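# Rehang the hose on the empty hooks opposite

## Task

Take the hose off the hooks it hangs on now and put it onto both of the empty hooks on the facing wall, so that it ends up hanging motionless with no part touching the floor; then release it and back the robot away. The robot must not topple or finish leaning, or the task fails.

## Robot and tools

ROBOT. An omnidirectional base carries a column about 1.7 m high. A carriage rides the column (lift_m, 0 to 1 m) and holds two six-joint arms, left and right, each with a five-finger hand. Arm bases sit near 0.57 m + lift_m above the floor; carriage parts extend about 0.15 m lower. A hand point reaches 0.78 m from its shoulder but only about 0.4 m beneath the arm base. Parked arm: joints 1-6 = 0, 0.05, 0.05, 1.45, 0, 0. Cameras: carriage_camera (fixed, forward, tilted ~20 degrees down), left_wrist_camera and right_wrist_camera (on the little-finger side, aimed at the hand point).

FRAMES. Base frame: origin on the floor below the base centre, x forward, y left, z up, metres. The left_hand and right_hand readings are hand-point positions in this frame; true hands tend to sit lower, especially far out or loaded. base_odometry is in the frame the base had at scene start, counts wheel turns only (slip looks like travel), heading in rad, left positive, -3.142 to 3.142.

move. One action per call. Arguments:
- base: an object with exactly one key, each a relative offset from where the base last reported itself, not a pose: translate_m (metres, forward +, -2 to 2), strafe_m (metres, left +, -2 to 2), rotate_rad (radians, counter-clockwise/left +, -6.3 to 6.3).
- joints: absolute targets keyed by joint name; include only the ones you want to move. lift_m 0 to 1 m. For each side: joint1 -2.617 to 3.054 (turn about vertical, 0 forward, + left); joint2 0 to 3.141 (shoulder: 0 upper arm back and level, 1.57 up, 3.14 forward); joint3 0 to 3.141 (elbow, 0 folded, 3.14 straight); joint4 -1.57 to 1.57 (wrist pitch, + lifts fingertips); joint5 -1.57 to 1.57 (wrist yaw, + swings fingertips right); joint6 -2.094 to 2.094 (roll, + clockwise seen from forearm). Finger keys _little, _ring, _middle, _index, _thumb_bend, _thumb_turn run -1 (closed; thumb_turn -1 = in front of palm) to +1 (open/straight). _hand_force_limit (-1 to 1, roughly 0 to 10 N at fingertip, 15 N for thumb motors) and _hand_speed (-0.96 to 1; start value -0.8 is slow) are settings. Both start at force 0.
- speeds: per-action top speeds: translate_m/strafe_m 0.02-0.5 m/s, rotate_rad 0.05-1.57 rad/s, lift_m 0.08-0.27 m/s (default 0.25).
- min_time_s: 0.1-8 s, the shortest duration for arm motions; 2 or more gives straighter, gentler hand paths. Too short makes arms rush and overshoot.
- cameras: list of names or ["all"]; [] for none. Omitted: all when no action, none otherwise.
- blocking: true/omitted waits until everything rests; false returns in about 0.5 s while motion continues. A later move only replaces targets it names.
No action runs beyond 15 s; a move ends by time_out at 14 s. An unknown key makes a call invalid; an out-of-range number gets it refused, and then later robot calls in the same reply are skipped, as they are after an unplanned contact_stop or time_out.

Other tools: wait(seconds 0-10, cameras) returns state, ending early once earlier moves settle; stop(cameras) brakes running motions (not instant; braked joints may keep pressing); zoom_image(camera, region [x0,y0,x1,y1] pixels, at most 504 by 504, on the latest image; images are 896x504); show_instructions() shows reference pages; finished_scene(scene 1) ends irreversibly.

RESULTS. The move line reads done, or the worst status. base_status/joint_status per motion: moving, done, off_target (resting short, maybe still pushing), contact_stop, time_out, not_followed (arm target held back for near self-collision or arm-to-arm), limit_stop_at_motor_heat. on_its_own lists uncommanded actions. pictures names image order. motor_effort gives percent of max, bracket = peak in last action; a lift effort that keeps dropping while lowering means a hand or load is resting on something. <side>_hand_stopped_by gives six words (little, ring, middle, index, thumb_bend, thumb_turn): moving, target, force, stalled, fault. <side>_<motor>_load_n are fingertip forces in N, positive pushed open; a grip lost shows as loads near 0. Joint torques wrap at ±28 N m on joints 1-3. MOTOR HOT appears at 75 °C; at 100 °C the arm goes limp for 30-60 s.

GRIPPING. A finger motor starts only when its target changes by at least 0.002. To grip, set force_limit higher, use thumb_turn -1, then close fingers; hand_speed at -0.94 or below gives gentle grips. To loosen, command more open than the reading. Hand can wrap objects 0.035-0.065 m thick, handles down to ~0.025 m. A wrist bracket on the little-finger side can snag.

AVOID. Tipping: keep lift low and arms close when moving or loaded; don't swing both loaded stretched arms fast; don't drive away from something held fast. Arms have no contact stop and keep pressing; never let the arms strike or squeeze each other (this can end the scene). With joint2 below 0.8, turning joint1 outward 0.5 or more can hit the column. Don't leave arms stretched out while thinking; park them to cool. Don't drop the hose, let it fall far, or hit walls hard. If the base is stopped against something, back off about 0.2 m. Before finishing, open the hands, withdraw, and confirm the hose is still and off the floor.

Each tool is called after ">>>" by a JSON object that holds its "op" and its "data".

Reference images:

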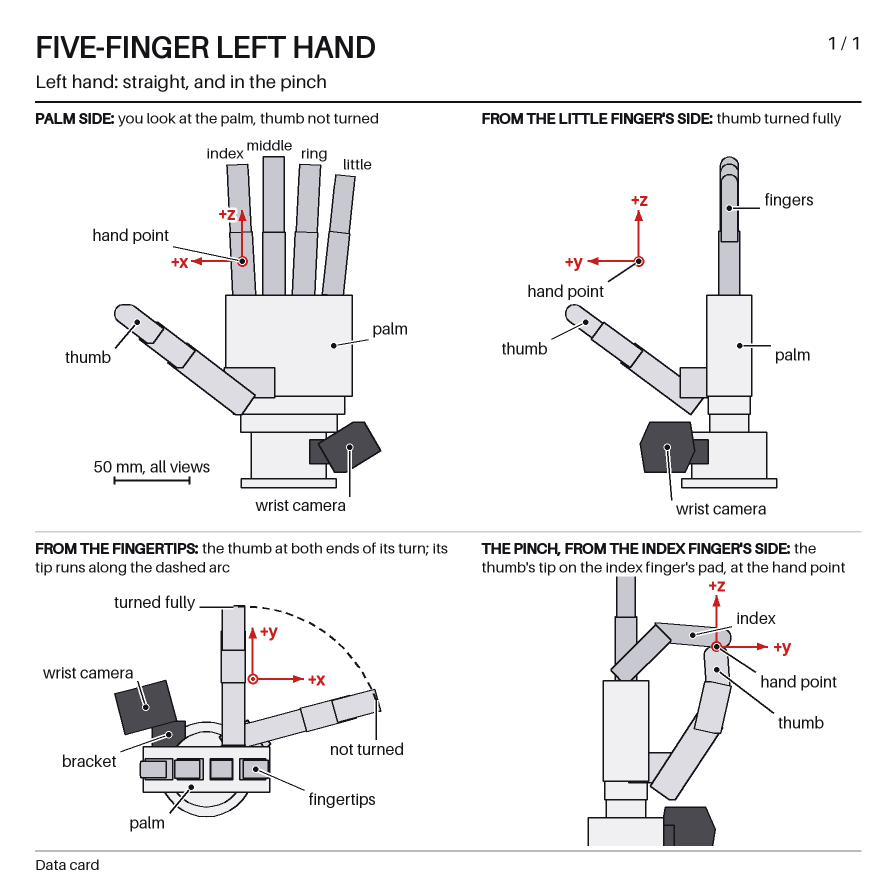

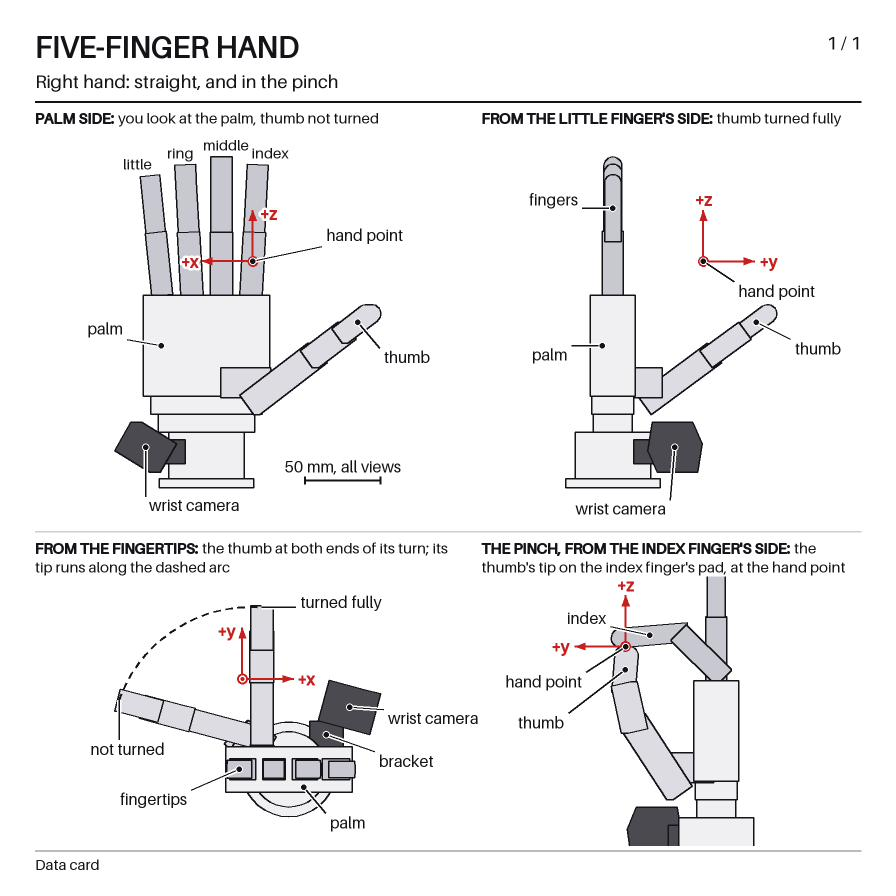

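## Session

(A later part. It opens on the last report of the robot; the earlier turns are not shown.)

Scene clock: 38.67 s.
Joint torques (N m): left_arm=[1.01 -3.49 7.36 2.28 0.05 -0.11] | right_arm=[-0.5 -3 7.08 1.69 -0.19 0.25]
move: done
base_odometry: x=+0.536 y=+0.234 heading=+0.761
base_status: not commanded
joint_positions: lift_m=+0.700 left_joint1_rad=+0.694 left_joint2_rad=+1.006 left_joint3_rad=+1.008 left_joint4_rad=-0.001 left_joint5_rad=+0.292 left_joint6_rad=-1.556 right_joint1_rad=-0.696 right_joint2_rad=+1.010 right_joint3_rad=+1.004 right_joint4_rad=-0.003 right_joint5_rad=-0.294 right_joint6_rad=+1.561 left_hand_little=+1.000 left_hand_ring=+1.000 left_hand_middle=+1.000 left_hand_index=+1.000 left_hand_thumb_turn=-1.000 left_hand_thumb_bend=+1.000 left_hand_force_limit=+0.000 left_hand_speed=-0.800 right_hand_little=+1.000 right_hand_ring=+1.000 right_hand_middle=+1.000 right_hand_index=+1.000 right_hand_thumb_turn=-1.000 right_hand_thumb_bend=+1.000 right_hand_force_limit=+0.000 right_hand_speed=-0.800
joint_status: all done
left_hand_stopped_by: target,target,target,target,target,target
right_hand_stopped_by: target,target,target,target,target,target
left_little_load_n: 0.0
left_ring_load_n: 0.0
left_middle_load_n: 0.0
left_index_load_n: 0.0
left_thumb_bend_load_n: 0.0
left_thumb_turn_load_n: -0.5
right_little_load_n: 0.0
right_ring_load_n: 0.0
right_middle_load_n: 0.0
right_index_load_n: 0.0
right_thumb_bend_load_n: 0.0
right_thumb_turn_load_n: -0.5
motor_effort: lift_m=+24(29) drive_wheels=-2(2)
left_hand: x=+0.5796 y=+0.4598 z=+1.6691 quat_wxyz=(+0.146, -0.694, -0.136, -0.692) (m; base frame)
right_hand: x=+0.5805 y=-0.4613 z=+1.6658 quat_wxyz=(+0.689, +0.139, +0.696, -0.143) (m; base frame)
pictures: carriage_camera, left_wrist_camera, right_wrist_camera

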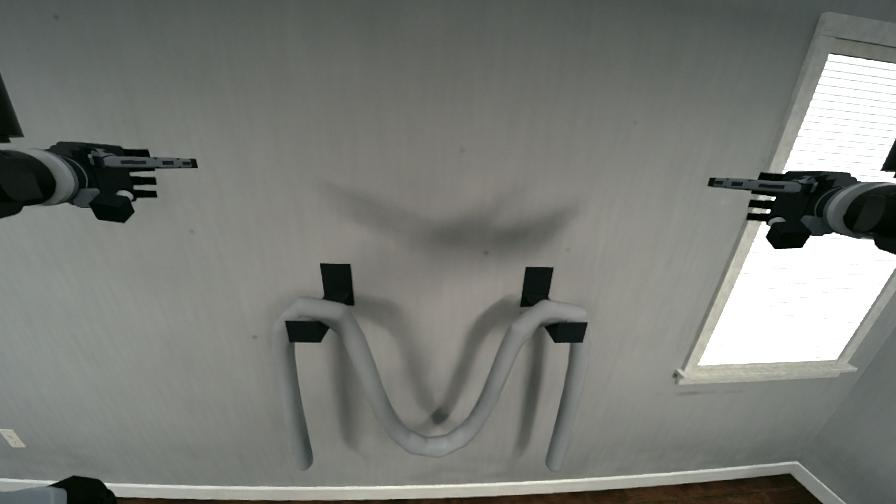

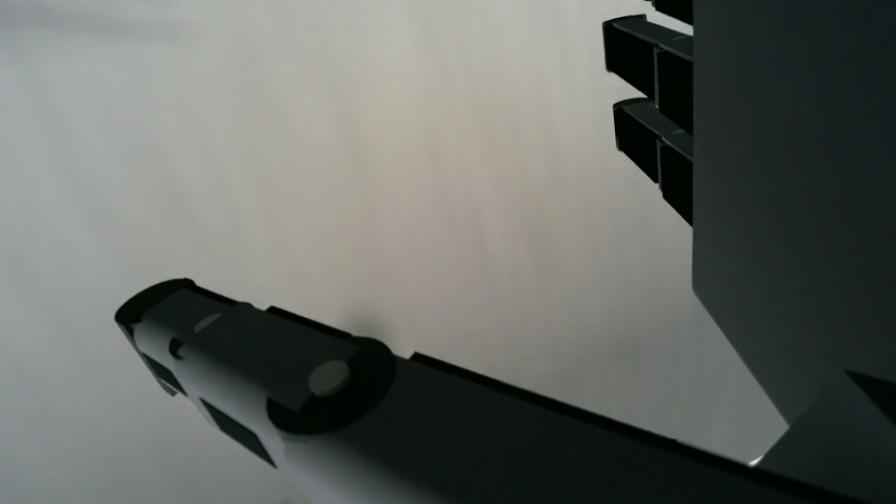

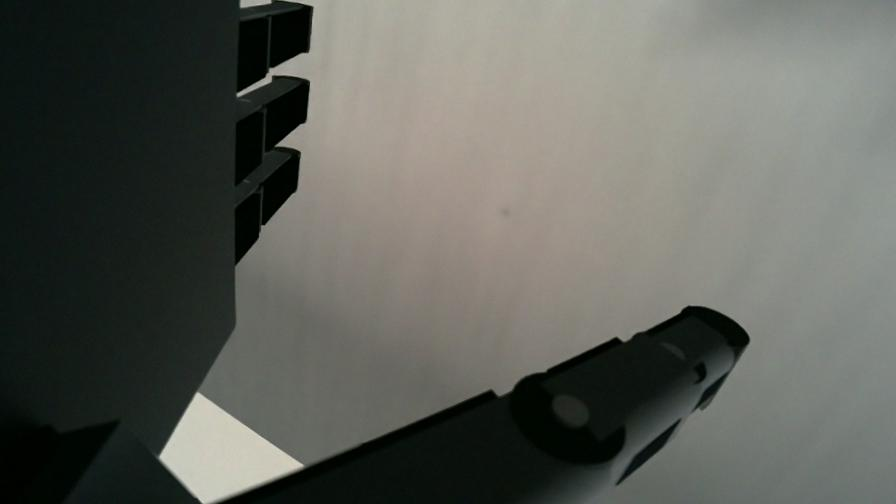

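>>> {"op": "move", "data": {"base": {"rotate_rad": 0.055}, "joints": {"lift_m": 0.3, "left_joint1_rad": 0.961, "left_joint2_rad": 1.57, "left_joint3_rad": 0.943, "left_joint4_rad": 0.627, "left_joint5_rad": 0.961, "left_joint6_rad": -1.57, "right_joint1_rad": -0.961, "right_joint2_rad": 1.57, "right_joint3_rad": 0.943, "right_joint4_rad": 0.627, "right_joint5_rad": -0.961, "right_joint6_rad": 1.57}}}

>>> {"op": "move", "data": {"base": {"strafe_m": -0.036}, "speeds": {"strafe_m": 0.15}, "cameras": ["all"]}}

>>> {"op": "zoom_image", "data": {"camera": "carriage_camera", "region": [220, 110, 380, 220]}}

>>> {"op": "zoom_image", "data": {"camera": "carriage_camera", "region": [500, 110, 660, 220]}}

Scene clock: 47.43 s.
Joint torques (N m): left_arm=[0.92 -7.39 6.75 2 0.1 -0.12] | right_arm=[-0.62 -5.6 6.49 1.53 -0.22 0.22]
move: done
base_odometry: x=+0.537 y=+0.234 heading=+0.815
base_status: done
joint_positions: lift_m=+0.300 left_joint1_rad=+0.955 left_joint2_rad=+1.570 left_joint3_rad=+0.951 left_joint4_rad=+0.612 left_joint5_rad=+0.952 left_joint6_rad=-1.557 right_joint1_rad=-0.956 right_joint2_rad=+1.566 right_joint3_rad=+0.947 right_joint4_rad=+0.611 right_joint5_rad=-0.954 right_joint6_rad=+1.561 left_hand_little=+1.000 left_hand_ring=+1.000 left_hand_middle=+1.000 left_hand_index=+1.000 left_hand_thumb_turn=-1.000 left_hand_thumb_bend=+1.000 left_hand_force_limit=+0.000 left_hand_speed=-0.800 right_hand_little=+1.000 right_hand_ring=+1.000 right_hand_middle=+1.000 right_hand_index=+1.000 right_hand_thumb_turn=-1.000 right_hand_thumb_bend=+1.000 right_hand_force_limit=+0.000 right_hand_speed=-0.800
joint_status: all done
left_hand_stopped_by: target,target,target,target,target,target
right_hand_stopped_by: target,target,target,target,target,target
left_little_load_n: 0.0
left_ring_load_n: 0.0
left_middle_load_n: 0.0
left_index_load_n: 0.0
left_thumb_bend_load_n: 0.0
left_thumb_turn_load_n: 0.0
right_little_load_n: 0.0
right_ring_load_n: 0.0
right_middle_load_n: 0.0
right_index_load_n: 0.0
right_thumb_bend_load_n: 0.0
right_thumb_turn_load_n: -0.5
motor_effort: lift_m=+24(25) drive_wheels=-3(6)
left_hand: x=+0.6090 y=+0.5214 z=+1.1556 quat_wxyz=(+0.004, -0.708, +0.002, -0.706) (m; base frame)
right_hand: x=+0.6083 y=-0.5207 z=+1.1556 quat_wxyz=(+0.705, +0.000, +0.709, -0.002) (m; base frame)
pictures: none

Scene clock: 48.50 s.
Joint torques (N m): left_arm=[0.95 -7.41 6.76 2 0.07 -0.11] | right_arm=[-0.42 -5.59 6.46 1.51 -0.2 0.24]
move: done
base_odometry: x=+0.563 y=+0.210 heading=+0.815
base_status: done
joint_positions: lift_m=+0.300 left_joint1_rad=+0.955 left_joint2_rad=+1.570 left_joint3_rad=+0.951 left_joint4_rad=+0.614 left_joint5_rad=+0.954 left_joint6_rad=-1.557 right_joint1_rad=-0.957 right_joint2_rad=+1.566 right_joint3_rad=+0.947 right_joint4_rad=+0.613 right_joint5_rad=-0.955 right_joint6_rad=+1.561 left_hand_little=+1.000 left_hand_ring=+1.000 left_hand_middle=+1.000 left_hand_index=+1.000 left_hand_thumb_turn=-1.000 left_hand_thumb_bend=+1.000 left_hand_force_limit=+0.000 left_hand_speed=-0.800 right_hand_little=+1.000 right_hand_ring=+1.000 right_hand_middle=+1.000 right_hand_index=+1.000 right_hand_thumb_turn=-1.000 right_hand_thumb_bend=+1.000 right_hand_force_limit=+0.000 right_hand_speed=-0.800
joint_status: not commanded
left_hand_stopped_by: target,target,target,target,target,target
right_hand_stopped_by: target,target,target,target,target,target
left_little_load_n: 0.0
left_ring_load_n: 0.0
left_middle_load_n: 0.0
left_index_load_n: 0.5
left_thumb_bend_load_n: 0.0
left_thumb_turn_load_n: 0.0
right_little_load_n: 0.0
right_ring_load_n: 0.0
right_middle_load_n: 0.0
right_index_load_n: 0.0
right_thumb_bend_load_n: 0.0
right_thumb_turn_load_n: -0.5
motor_effort: lift_m=+24(24) drive_wheels=+0(6)
left_hand: x=+0.6089 y=+0.5210 z=+1.1558 quat_wxyz=(+0.004, -0.708, +0.003, -0.706) (m; base frame)
right_hand: x=+0.6079 y=-0.5209 z=+1.1558 quat_wxyz=(+0.706, -0.001, +0.708, -0.002) (m; base frame)
pictures: carriage_camera, left_wrist_camera, right_wrist_camera

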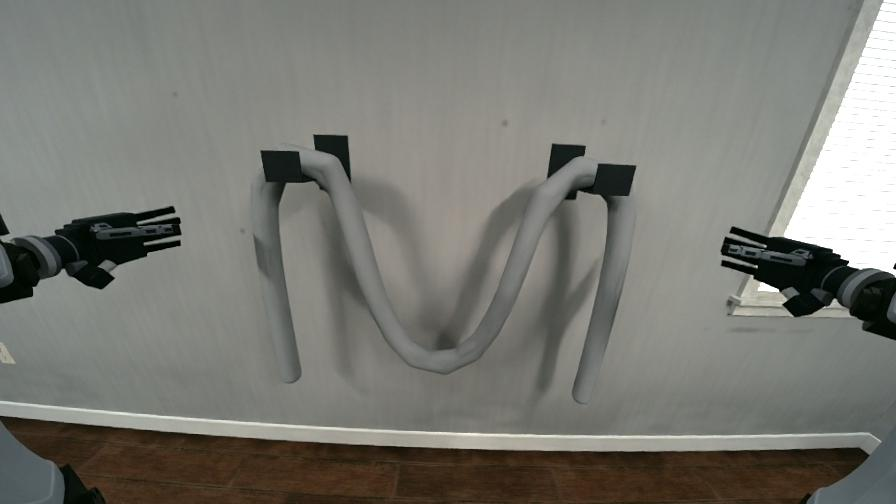

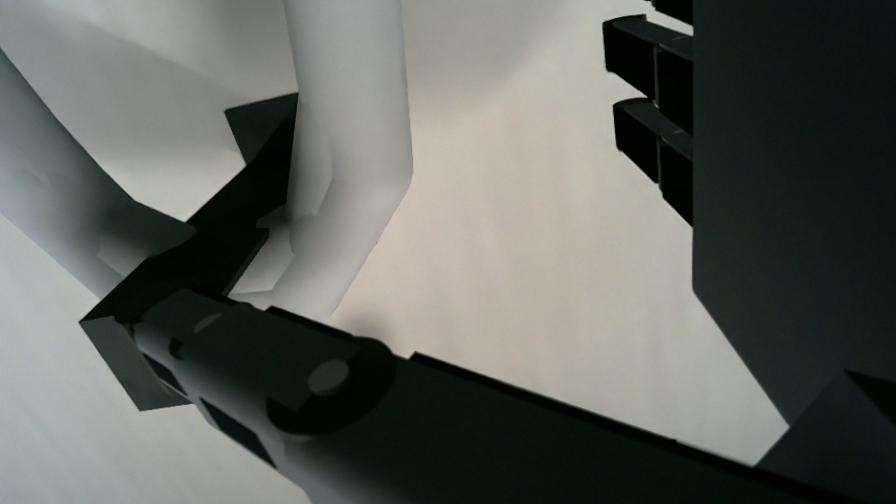

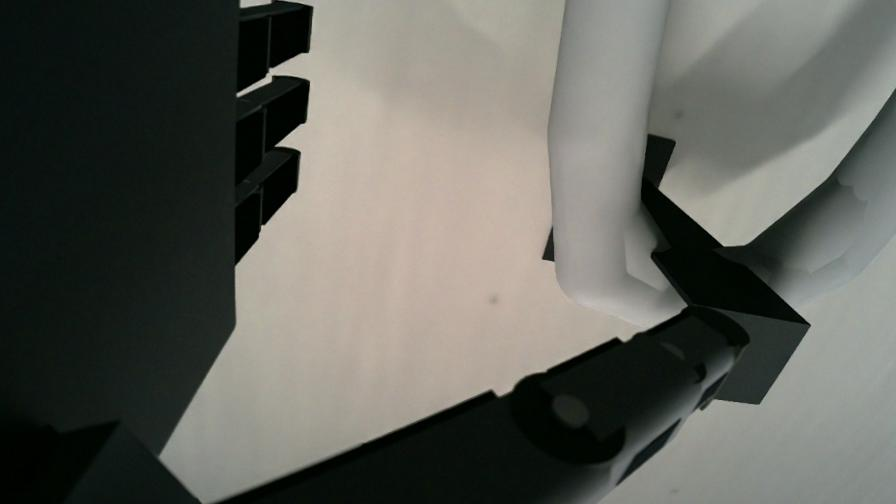

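Scaled by 3.150 from the camera's 896x504 image, which has a finer 1280x720 frame.

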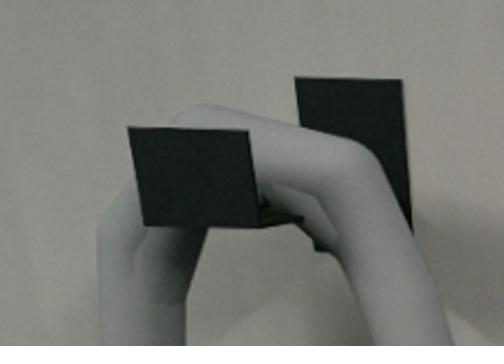

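Scaled by 3.150 from the camera's 896x504 image, which has a finer 1280x720 frame.

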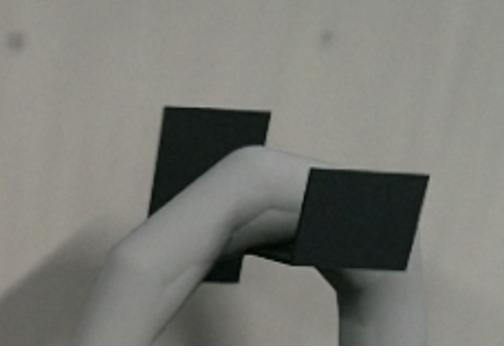

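>>> {"op": "move", "data": {"base": {"translate_m": 0.113}, "joints": {"lift_m": 0.275}, "speeds": {"translate_m": 0.15}, "cameras": ["all"]}}

Scene clock: 51.37 s.
Joint torques (N m): left_arm=[0.72 -7.51 6.72 1.96 0.05 -0.11] | right_arm=[-0.35 -5.75 6.46 1.48 -0.18 0.23]
move: done
base_odometry: x=+0.640 y=+0.292 heading=+0.815
base_status: done
joint_positions: lift_m=+0.275 left_joint1_rad=+0.957 left_joint2_rad=+1.571 left_joint3_rad=+0.951 left_joint4_rad=+0.619 left_joint5_rad=+0.955 left_joint6_rad=-1.557 right_joint1_rad=-0.958 right_joint2_rad=+1.568 right_joint3_rad=+0.947 right_joint4_rad=+0.617 right_joint5_rad=-0.956 right_joint6_rad=+1.562 left_hand_little=+1.000 left_hand_ring=+1.000 left_hand_middle=+1.000 left_hand_index=+1.000 left_hand_thumb_turn=-1.000 left_hand_thumb_bend=+1.000 left_hand_force_limit=+0.000 left_hand_speed=-0.800 right_hand_little=+1.000 right_hand_ring=+1.000 right_hand_middle=+1.000 right_hand_index=+1.000 right_hand_thumb_turn=-1.000 right_hand_thumb_bend=+1.000 right_hand_force_limit=+0.000 right_hand_speed=-0.800
joint_status: all done
left_hand_stopped_by: target,target,target,target,target,target
right_hand_stopped_by: target,target,target,target,target,target
left_little_load_n: 0.0
left_ring_load_n: 0.0
left_middle_load_n: 0.0
left_index_load_n: 0.0
left_thumb_bend_load_n: 0.0
left_thumb_turn_load_n: 0.0
right_little_load_n: 0.0
right_ring_load_n: 0.0
right_middle_load_n: 0.0
right_index_load_n: 0.0
right_thumb_bend_load_n: 0.0
right_thumb_turn_load_n: -0.5
motor_effort: lift_m=+24(25) drive_wheels=-2(9)
left_hand: x=+0.6085 y=+0.5217 z=+1.1309 quat_wxyz=(+0.005, -0.707, +0.004, -0.707) (m; base frame)
right_hand: x=+0.6078 y=-0.5215 z=+1.1308 quat_wxyz=(+0.706, -0.001, +0.708, -0.003) (m; base frame)
pictures: carriage_camera, left_wrist_camera, right_wrist_camera

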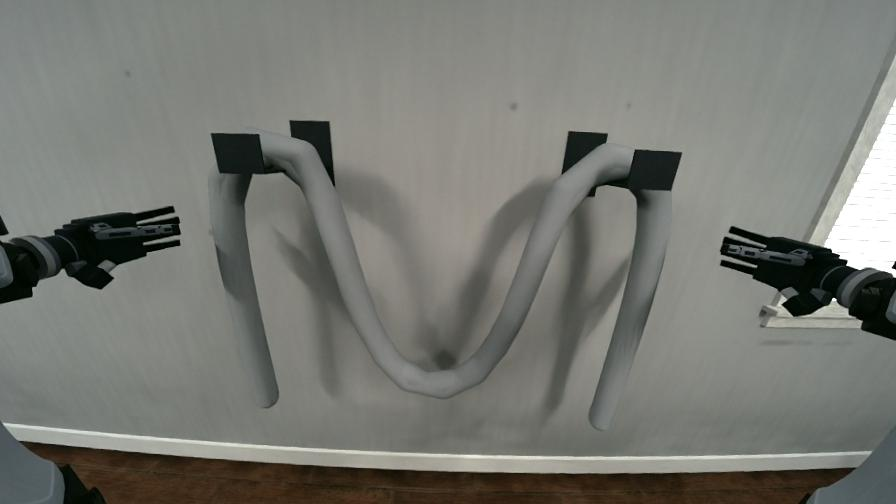

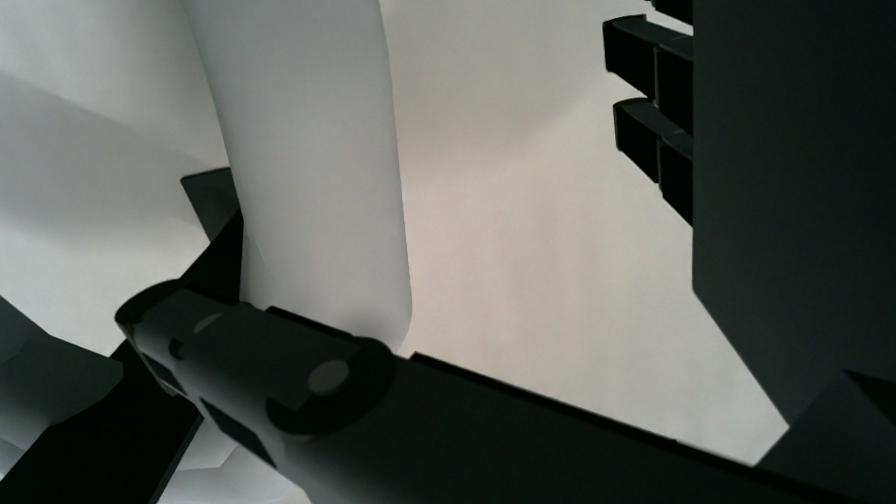

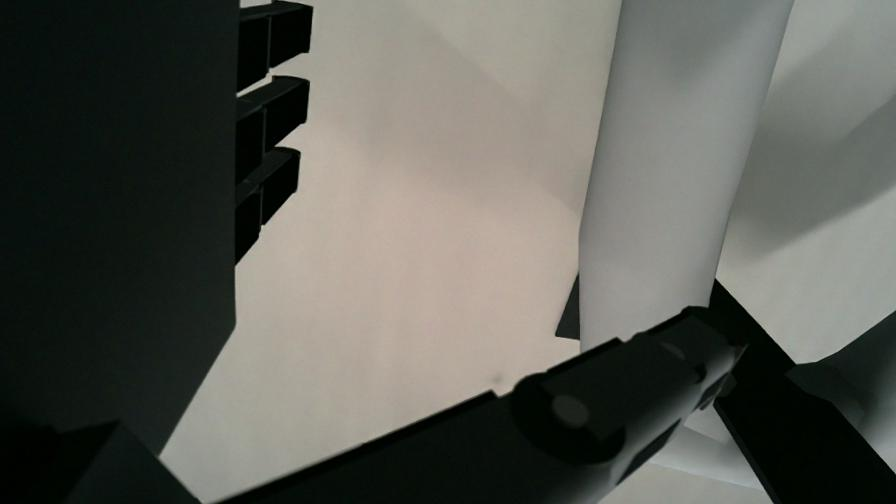

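>>> {"op": "move", "data": {"joints": {"left_joint1_rad": 0.70, "left_joint2_rad": 1.60, "left_joint3_rad": 0.975, "left_joint4_rad": 0.625, "left_joint5_rad": 0.70, "right_joint1_rad": -0.62, "right_joint2_rad": 1.54, "right_joint3_rad": 0.915, "right_joint4_rad": 0.625, "right_joint5_rad": -0.62}, "cameras": ["all"], "min_time_s": 2.5}}

Scene clock: 54.50 s.
Joint torques (N m): left_arm=[-0.31 -6.95 9.95 2.11 -0.11 -0.11] | right_arm=[0.43 -8.46 6 1.62 -0.06 0.23]
move: done
base_odometry: x=+0.640 y=+0.292 heading=+0.815
base_status: not commanded
joint_positions: lift_m=+0.275 left_joint1_rad=+0.708 left_joint2_rad=+1.591 left_joint3_rad=+0.951 left_joint4_rad=+0.619 left_joint5_rad=+0.711 left_joint6_rad=-1.557 right_joint1_rad=-0.626 right_joint2_rad=+1.568 right_joint3_rad=+0.927 right_joint4_rad=+0.617 right_joint5_rad=-0.628 right_joint6_rad=+1.562 left_hand_little=+1.000 left_hand_ring=+1.000 left_hand_middle=+1.000 left_hand_index=+1.000 left_hand_thumb_turn=-1.000 left_hand_thumb_bend=+1.000 left_hand_force_limit=+0.000 left_hand_speed=-0.800 right_hand_little=+1.000 right_hand_ring=+1.000 right_hand_middle=+1.000 right_hand_index=+1.000 right_hand_thumb_turn=-1.000 right_hand_thumb_bend=+1.000 right_hand_force_limit=+0.000 right_hand_speed=-0.800
joint_status: all done
left_hand_stopped_by: target,target,target,target,target,target
right_hand_stopped_by: target,target,target,target,target,target
left_little_load_n: 0.0
left_ring_load_n: 0.0
left_middle_load_n: 0.0
left_index_load_n: 0.0
left_thumb_bend_load_n: 0.0
left_thumb_turn_load_n: -0.5
right_little_load_n: 0.0
right_ring_load_n: 0.0
right_middle_load_n: 0.0
right_index_load_n: 0.0
right_thumb_bend_load_n: 0.0
right_thumb_turn_load_n: -0.5
motor_effort: lift_m=+24(24) drive_wheels=-2(2)
left_hand: x=+0.6717 y=+0.4682 z=+1.1224 quat_wxyz=(-0.001, -0.713, +0.001, -0.701) (m; base frame)
right_hand: x=+0.6835 y=-0.4436 z=+1.1219 quat_wxyz=(+0.700, +0.001, +0.714, +0.003) (m; base frame)
pictures: carriage_camera, left_wrist_camera, right_wrist_camera

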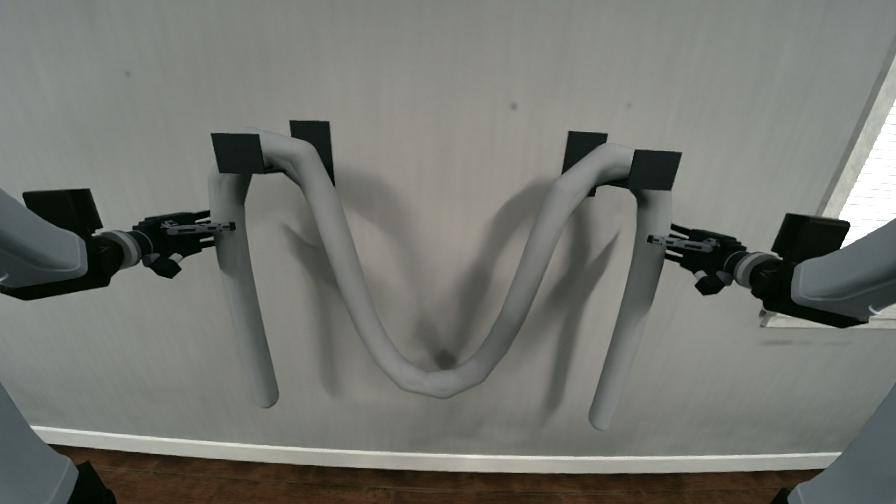

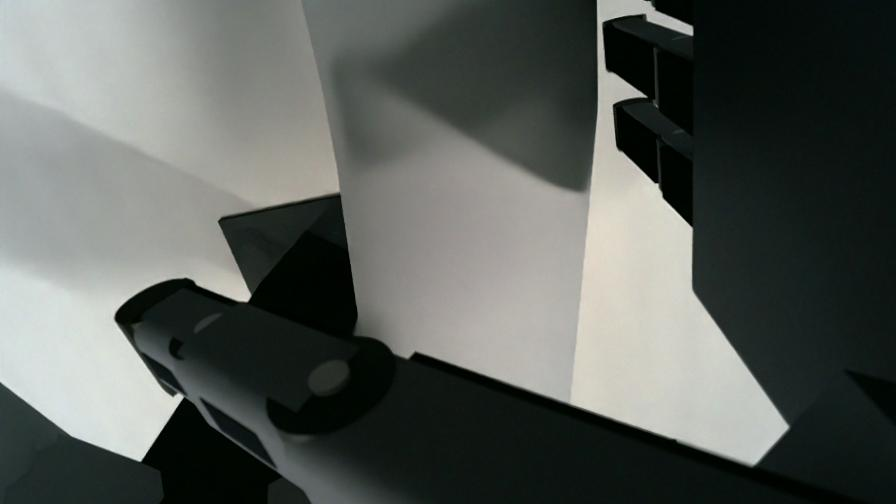

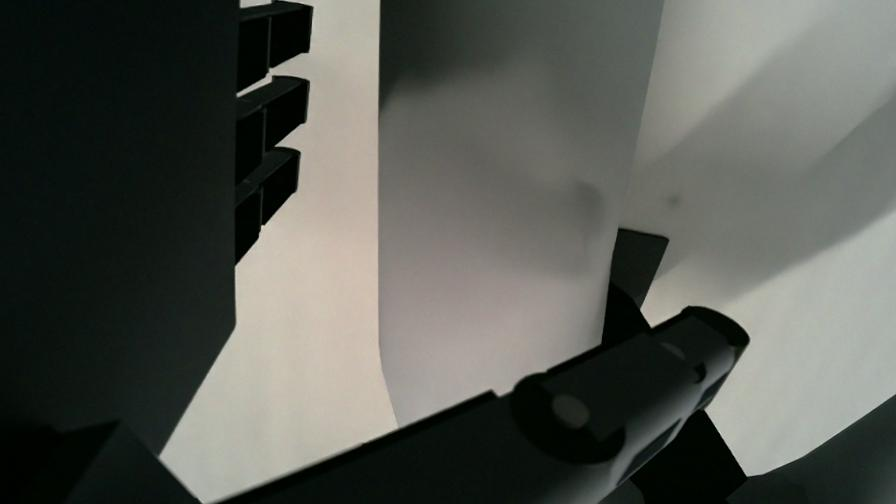

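>>> {"op": "move", "data": {"joints": {"left_joint1_rad": 0.668, "left_joint5_rad": 0.668, "right_joint1_rad": -0.57, "right_joint2_rad": 1.49, "right_joint3_rad": 0.86, "right_joint4_rad": 0.625, "right_joint5_rad": -0.57}, "cameras": ["all"], "min_time_s": 2}}

Scene clock: 57.73 s.
Joint torques (N m): left_arm=[-0.31 -6.98 10.03 2.14 -0.12 -0.1] | right_arm=[0.46 -8.17 6 1.66 -0.07 0.24]
move: done
base_odometry: x=+0.640 y=+0.292 heading=+0.815
base_status: not commanded
joint_positions: lift_m=+0.275 left_joint1_rad=+0.676 left_joint2_rad=+1.591 left_joint3_rad=+0.951 left_joint4_rad=+0.619 left_joint5_rad=+0.678 left_joint6_rad=-1.557 right_joint1_rad=-0.577 right_joint2_rad=+1.519 right_joint3_rad=+0.872 right_joint4_rad=+0.617 right_joint5_rad=-0.578 right_joint6_rad=+1.562 left_hand_little=+1.000 left_hand_ring=+1.000 left_hand_middle=+1.000 left_hand_index=+1.000 left_hand_thumb_turn=-1.000 left_hand_thumb_bend=+1.000 left_hand_force_limit=+0.000 left_hand_speed=-0.800 right_hand_little=+1.000 right_hand_ring=+1.000 right_hand_middle=+1.000 right_hand_index=+1.000 right_hand_thumb_turn=-1.000 right_hand_thumb_bend=+1.000 right_hand_force_limit=+0.000 right_hand_speed=-0.800
joint_status: all done
left_hand_stopped_by: target,target,target,target,target,target
right_hand_stopped_by: target,target,target,target,target,target
left_little_load_n: 0.0
left_ring_load_n: 0.0
left_middle_load_n: 0.0
left_index_load_n: 0.0
left_thumb_bend_load_n: 0.0
left_thumb_turn_load_n: 0.0
right_little_load_n: 0.0
right_ring_load_n: 0.0
right_middle_load_n: 0.0
right_index_load_n: 0.0
right_thumb_bend_load_n: 0.0
right_thumb_turn_load_n: -0.5
motor_effort: lift_m=+24(24) drive_wheels=-2(2)
left_hand: x=+0.6785 y=+0.4601 z=+1.1223 quat_wxyz=(-0.001, -0.713, +0.001, -0.701) (m; base frame)
right_hand: x=+0.6815 y=-0.4232 z=+1.1187 quat_wxyz=(+0.698, +0.002, +0.716, +0.003) (m; base frame)
pictures: carriage_camera, left_wrist_camera, right_wrist_camera

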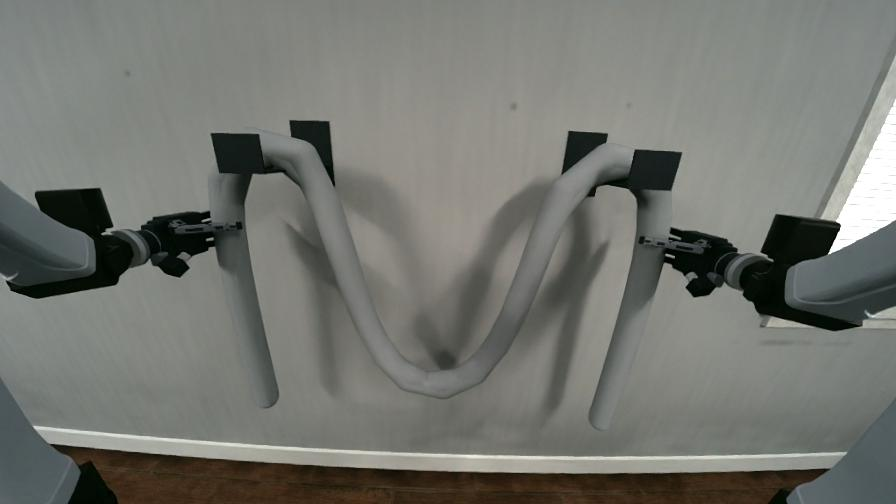

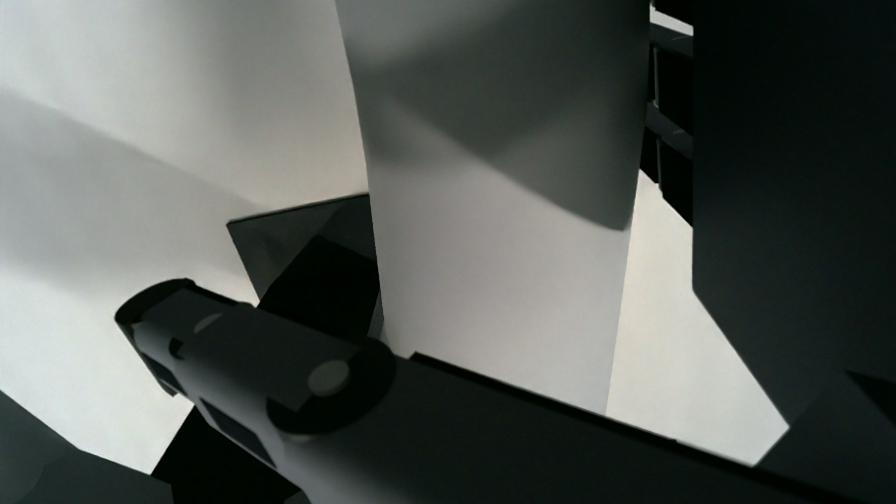

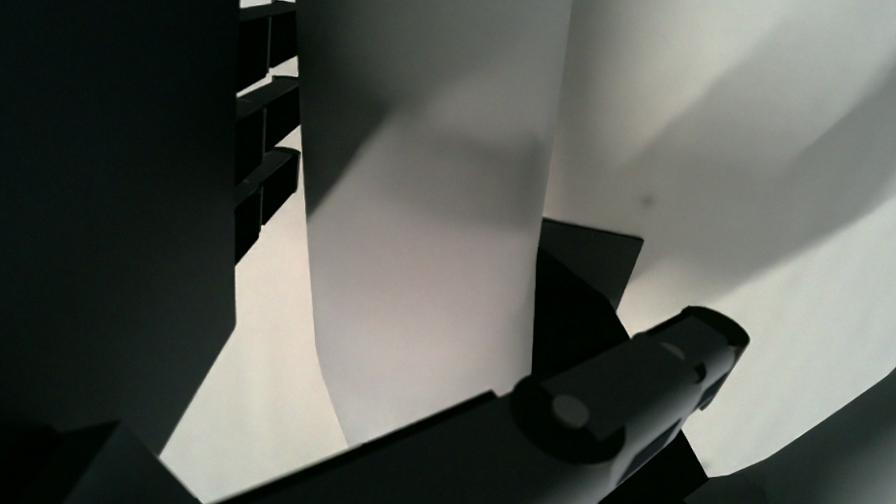

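>>> {"op": "move", "data": {"joints": {"right_joint1_rad": -0.54, "right_joint5_rad": -0.54}, "min_time_s": 1}}

>>> {"op": "move", "data": {"joints": {"left_hand_force_limit": 0.4, "right_hand_force_limit": 0.4, "left_hand_index": -1, "left_hand_middle": -1, "left_hand_ring": -1, "left_hand_little": -1, "left_hand_thumb_bend": -1, "right_hand_index": -1, "right_hand_middle": -1, "right_hand_ring": -1, "right_hand_little": -1, "right_hand_thumb_bend": -1}, "cameras": ["all"]}}

Scene clock: 59.63 s.
Joint torques (N m): left_arm=[-0.28 -6.99 9.99 2.13 -0.12 -0.11] | right_arm=[0.58 -8.2 5.97 1.67 -0.1 0.24]
move: done
base_odometry: x=+0.640 y=+0.292 heading=+0.815
base_status: not commanded
joint_positions: lift_m=+0.275 left_joint1_rad=+0.676 left_joint2_rad=+1.591 left_joint3_rad=+0.951 left_joint4_rad=+0.619 left_joint5_rad=+0.678 left_joint6_rad=-1.557 right_joint1_rad=-0.548 right_joint2_rad=+1.519 right_joint3_rad=+0.872 right_joint4_rad=+0.617 right_joint5_rad=-0.545 right_joint6_rad=+1.562 left_hand_little=+1.000 left_hand_ring=+1.000 left_hand_middle=+1.000 left_hand_index=+1.000 left_hand_thumb_turn=-1.000 left_hand_thumb_bend=+1.000 left_hand_force_limit=+0.000 left_hand_speed=-0.800 right_hand_little=+1.000 right_hand_ring=+1.000 right_hand_middle=+1.000 right_hand_index=+1.000 right_hand_thumb_turn=-1.000 right_hand_thumb_bend=+1.000 right_hand_force_limit=+0.000 right_hand_speed=-0.800
joint_status: all done
left_hand_stopped_by: target,target,target,target,target,target
right_hand_stopped_by: target,target,target,target,target,target
left_little_load_n: 0.0
left_ring_load_n: 0.0
left_middle_load_n: 0.0
left_index_load_n: 0.0
left_thumb_bend_load_n: 0.0
left_thumb_turn_load_n: -0.5
right_little_load_n: 0.0
right_ring_load_n: 0.0
right_middle_load_n: 0.0
right_index_load_n: 0.0
right_thumb_bend_load_n: 0.0
right_thumb_turn_load_n: 0.0
motor_effort: lift_m=+24(24) drive_wheels=-2(2)
left_hand: x=+0.6785 y=+0.4602 z=+1.1223 quat_wxyz=(-0.001, -0.713, +0.001, -0.701) (m; base frame)
right_hand: x=+0.6866 y=-0.4162 z=+1.1185 quat_wxyz=(+0.698, +0.003, +0.716, +0.002) (m; base frame)
pictures: none

Scene clock: 66.87 s.
Joint torques (N m): left_arm=[-0.34 -7.47 10 2.12 0.12 -0.1] | right_arm=[0.54 -8.23 6 1.72 -0.42 0.24]
move: off_target
base_odometry: x=+0.640 y=+0.292 heading=+0.815
base_status: not commanded
joint_positions: lift_m=+0.275 left_joint1_rad=+0.676 left_joint2_rad=+1.597 left_joint3_rad=+0.951 left_joint4_rad=+0.618 left_joint5_rad=+0.657 left_joint6_rad=-1.559 right_joint1_rad=-0.548 right_joint2_rad=+1.519 right_joint3_rad=+0.872 right_joint4_rad=+0.611 right_joint5_rad=-0.513 right_joint6_rad=+1.562 left_hand_little=+0.154 left_hand_ring=+0.172 left_hand_middle=+0.191 left_hand_index=+0.192 left_hand_thumb_turn=-0.999 left_hand_thumb_bend=+0.616 left_hand_force_limit=+0.400 left_hand_speed=-0.800 right_hand_little=+0.172 right_hand_ring=+0.189 right_hand_middle=+0.190 right_hand_index=+0.208 right_hand_thumb_turn=-1.000 right_hand_thumb_bend=+0.604 right_hand_force_limit=+0.400 right_hand_speed=-0.800
joint_status: left_hand_little off_target (ended at +0.154, target -1.000); left_hand_ring off_target (ended at +0.172, target -1.000); left_hand_middle off_target (ended at +0.191, target -1.000); left_hand_index off_target (ended at +0.192, target -1.000); left_hand_thumb_bend off_target (ended at +0.616, target -1.000); right_hand_little off_target (ended at +0.172, target -1.000); right_hand_ring off_target (ended at +0.189, target -1.000); right_hand_middle off_target (ended at +0.190, target -1.000); right_hand_index off_target (ended at +0.208, target -1.000); right_hand_thumb_bend off_target (ended at +0.604, target -1.000); the others done
left_hand_stopped_by: force,force,force,force,force,target
right_hand_stopped_by: force,force,force,force,force,target
left_little_load_n: 7.5
left_ring_load_n: 7.0
left_middle_load_n: 3.5
left_index_load_n: 7.5
left_thumb_bend_load_n: 30.0
left_thumb_turn_load_n: 12.0
right_little_load_n: 7.0
right_ring_load_n: 3.5
right_middle_load_n: 6.0
right_index_load_n: 4.0
right_thumb_bend_load_n: 22.0
right_thumb_turn_load_n: 10.5
motor_effort: lift_m=+24(24) drive_wheels=-2(2)
left_hand: x=+0.6805 y=+0.4650 z=+1.1199 quat_wxyz=(+0.005, -0.715, -0.008, -0.699) (m; base frame)
right_hand: x=+0.6885 y=-0.4226 z=+1.1172 quat_wxyz=(+0.696, +0.015, +0.718, -0.009) (m; base frame)
pictures: carriage_camera, left_wrist_camera, right_wrist_camera

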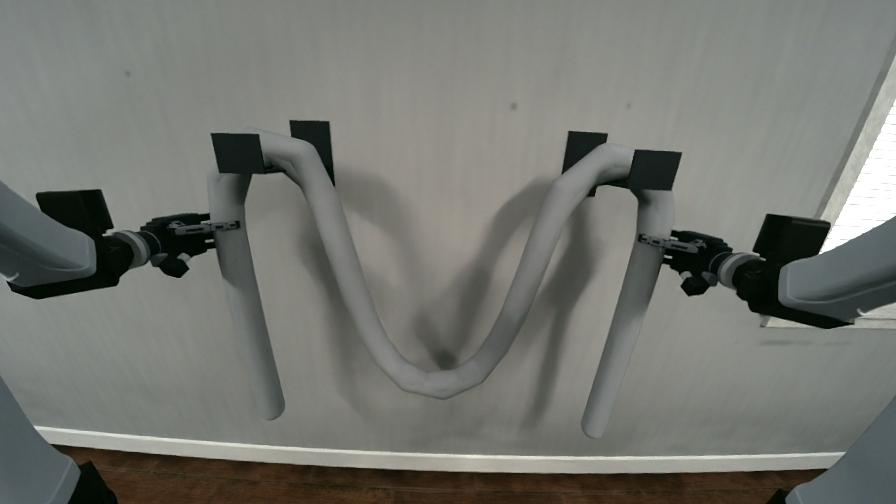

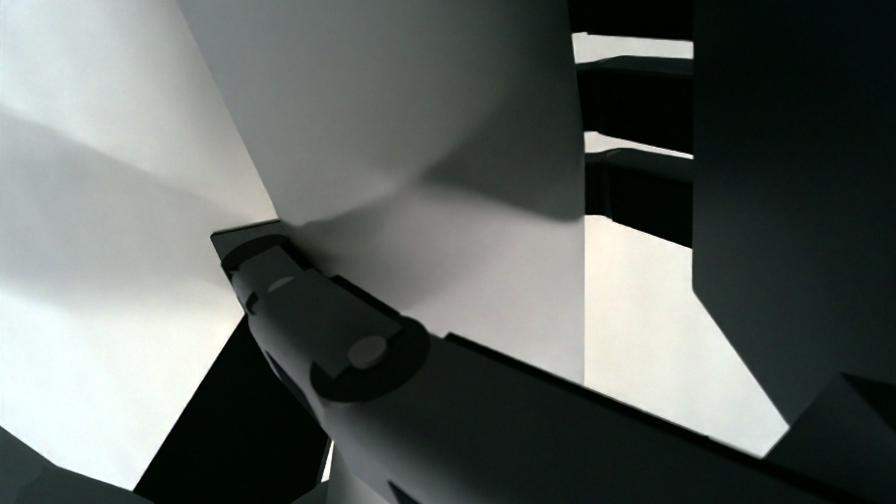

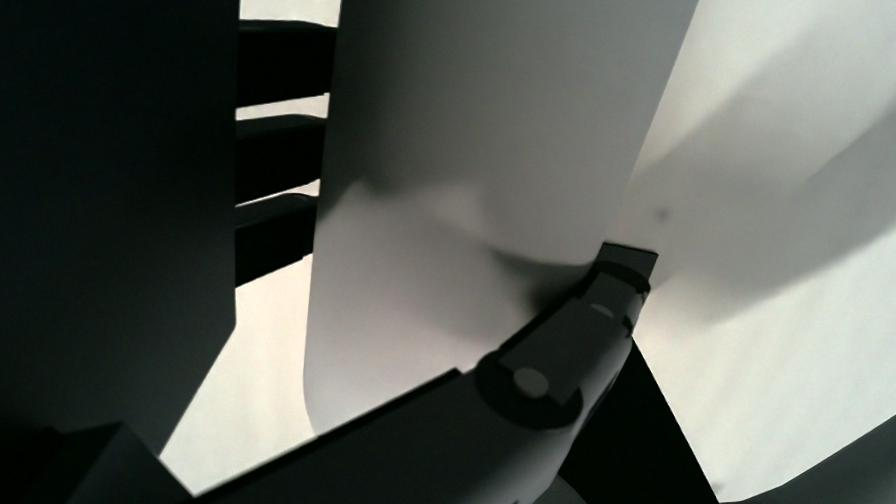

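>>> {"op": "move", "data": {"joints": {"lift_m": 0.325}, "speeds": {"lift_m": 0.08}, "cameras": ["all"]}}

Scene clock: 68.07 s.
Joint torques (N m): left_arm=[0.08 -8.31 9.99 2.42 0.03 -0.18] | right_arm=[0.76 -8.2 7.53 2.15 -0.67 0.23]
move: done
base_odometry: x=+0.640 y=+0.292 heading=+0.815
base_status: not commanded
joint_positions: lift_m=+0.325 left_joint1_rad=+0.671 left_joint2_rad=+1.605 left_joint3_rad=+0.951 left_joint4_rad=+0.595 left_joint5_rad=+0.667 left_joint6_rad=-1.550 right_joint1_rad=-0.550 right_joint2_rad=+1.519 right_joint3_rad=+0.854 right_joint4_rad=+0.566 right_joint5_rad=-0.493 right_joint6_rad=+1.562 left_hand_little=+0.154 left_hand_ring=+0.172 left_hand_middle=+0.191 left_hand_index=+0.192 left_hand_thumb_turn=-1.000 left_hand_thumb_bend=+0.616 left_hand_force_limit=+0.400 left_hand_speed=-0.800 right_hand_little=+0.172 right_hand_ring=+0.189 right_hand_middle=+0.190 right_hand_index=+0.208 right_hand_thumb_turn=-1.000 right_hand_thumb_bend=+0.604 right_hand_force_limit=+0.400 right_hand_speed=-0.800
joint_status: all done
left_hand_stopped_by: force,force,force,force,force,target
right_hand_stopped_by: force,force,force,force,force,target
left_little_load_n: 5.0
left_ring_load_n: 5.5
left_middle_load_n: 3.5
left_index_load_n: 8.0
left_thumb_bend_load_n: 27.0
left_thumb_turn_load_n: 4.0
right_little_load_n: 7.5
right_ring_load_n: 4.0
right_middle_load_n: 6.5
right_index_load_n: 3.5
right_thumb_bend_load_n: 22.0
right_thumb_turn_load_n: 9.5
motor_effort: lift_m=+24(28) drive_wheels=-2(2)
left_hand: x=+0.6821 y=+0.4620 z=+1.1615 quat_wxyz=(-0.004, -0.723, -0.007, -0.690) (m; base frame)
right_hand: x=+0.6886 y=-0.4272 z=+1.1492 quat_wxyz=(+0.676, +0.034, +0.736, -0.006) (m; base frame)
pictures: carriage_camera, left_wrist_camera, right_wrist_camera

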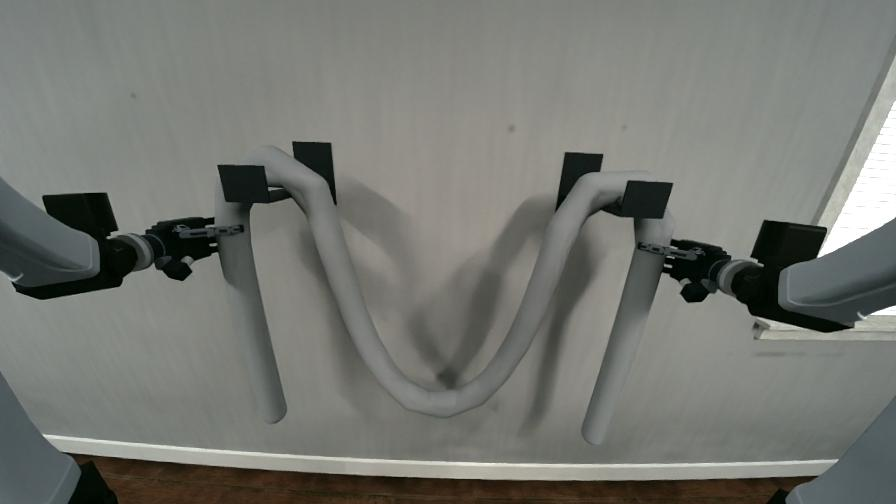

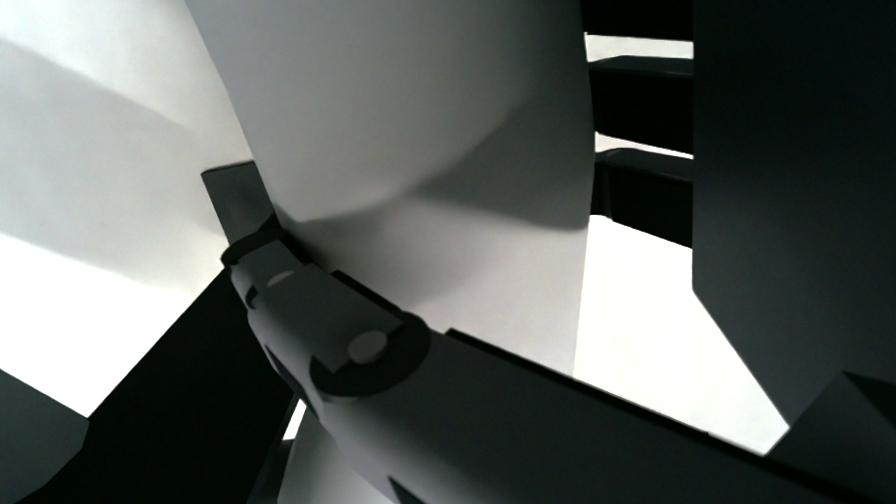

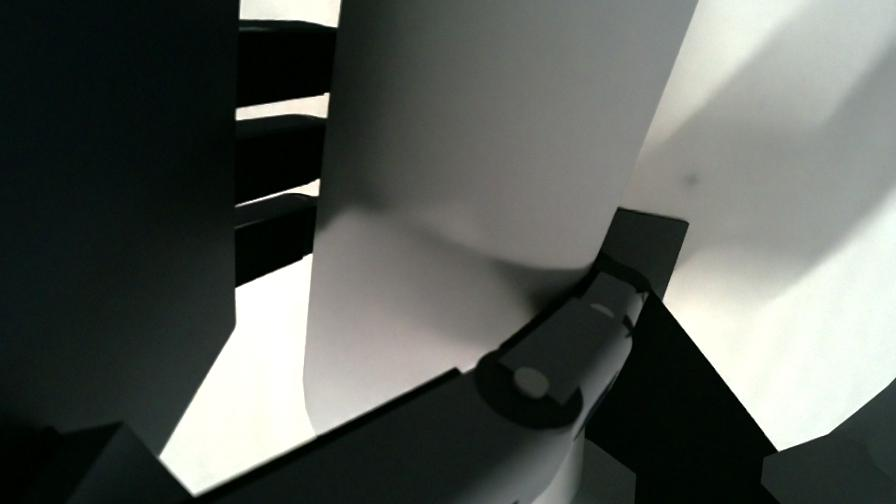

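>>> {"op": "zoom_image", "data": {"camera": "carriage_camera", "region": [180, 120, 360, 260]}}

>>> {"op": "zoom_image", "data": {"camera": "carriage_camera", "region": [540, 120, 720, 260]}}

Scaled by 2.800 from the camera's 896x504 image, which has a finer 1280x720 frame.

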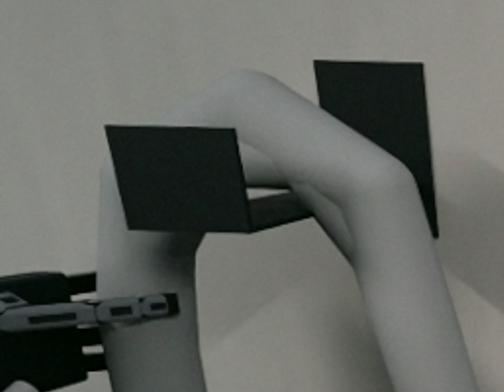

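Scaled by 2.800 from the camera's 896x504 image, which has a finer 1280x720 frame.

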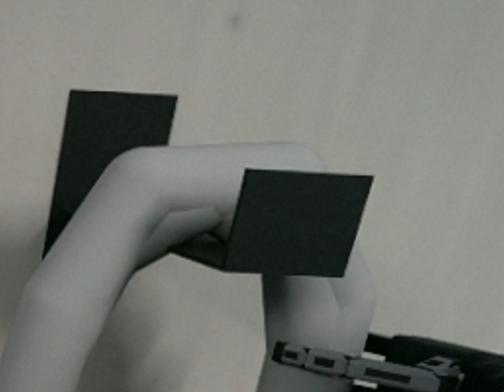

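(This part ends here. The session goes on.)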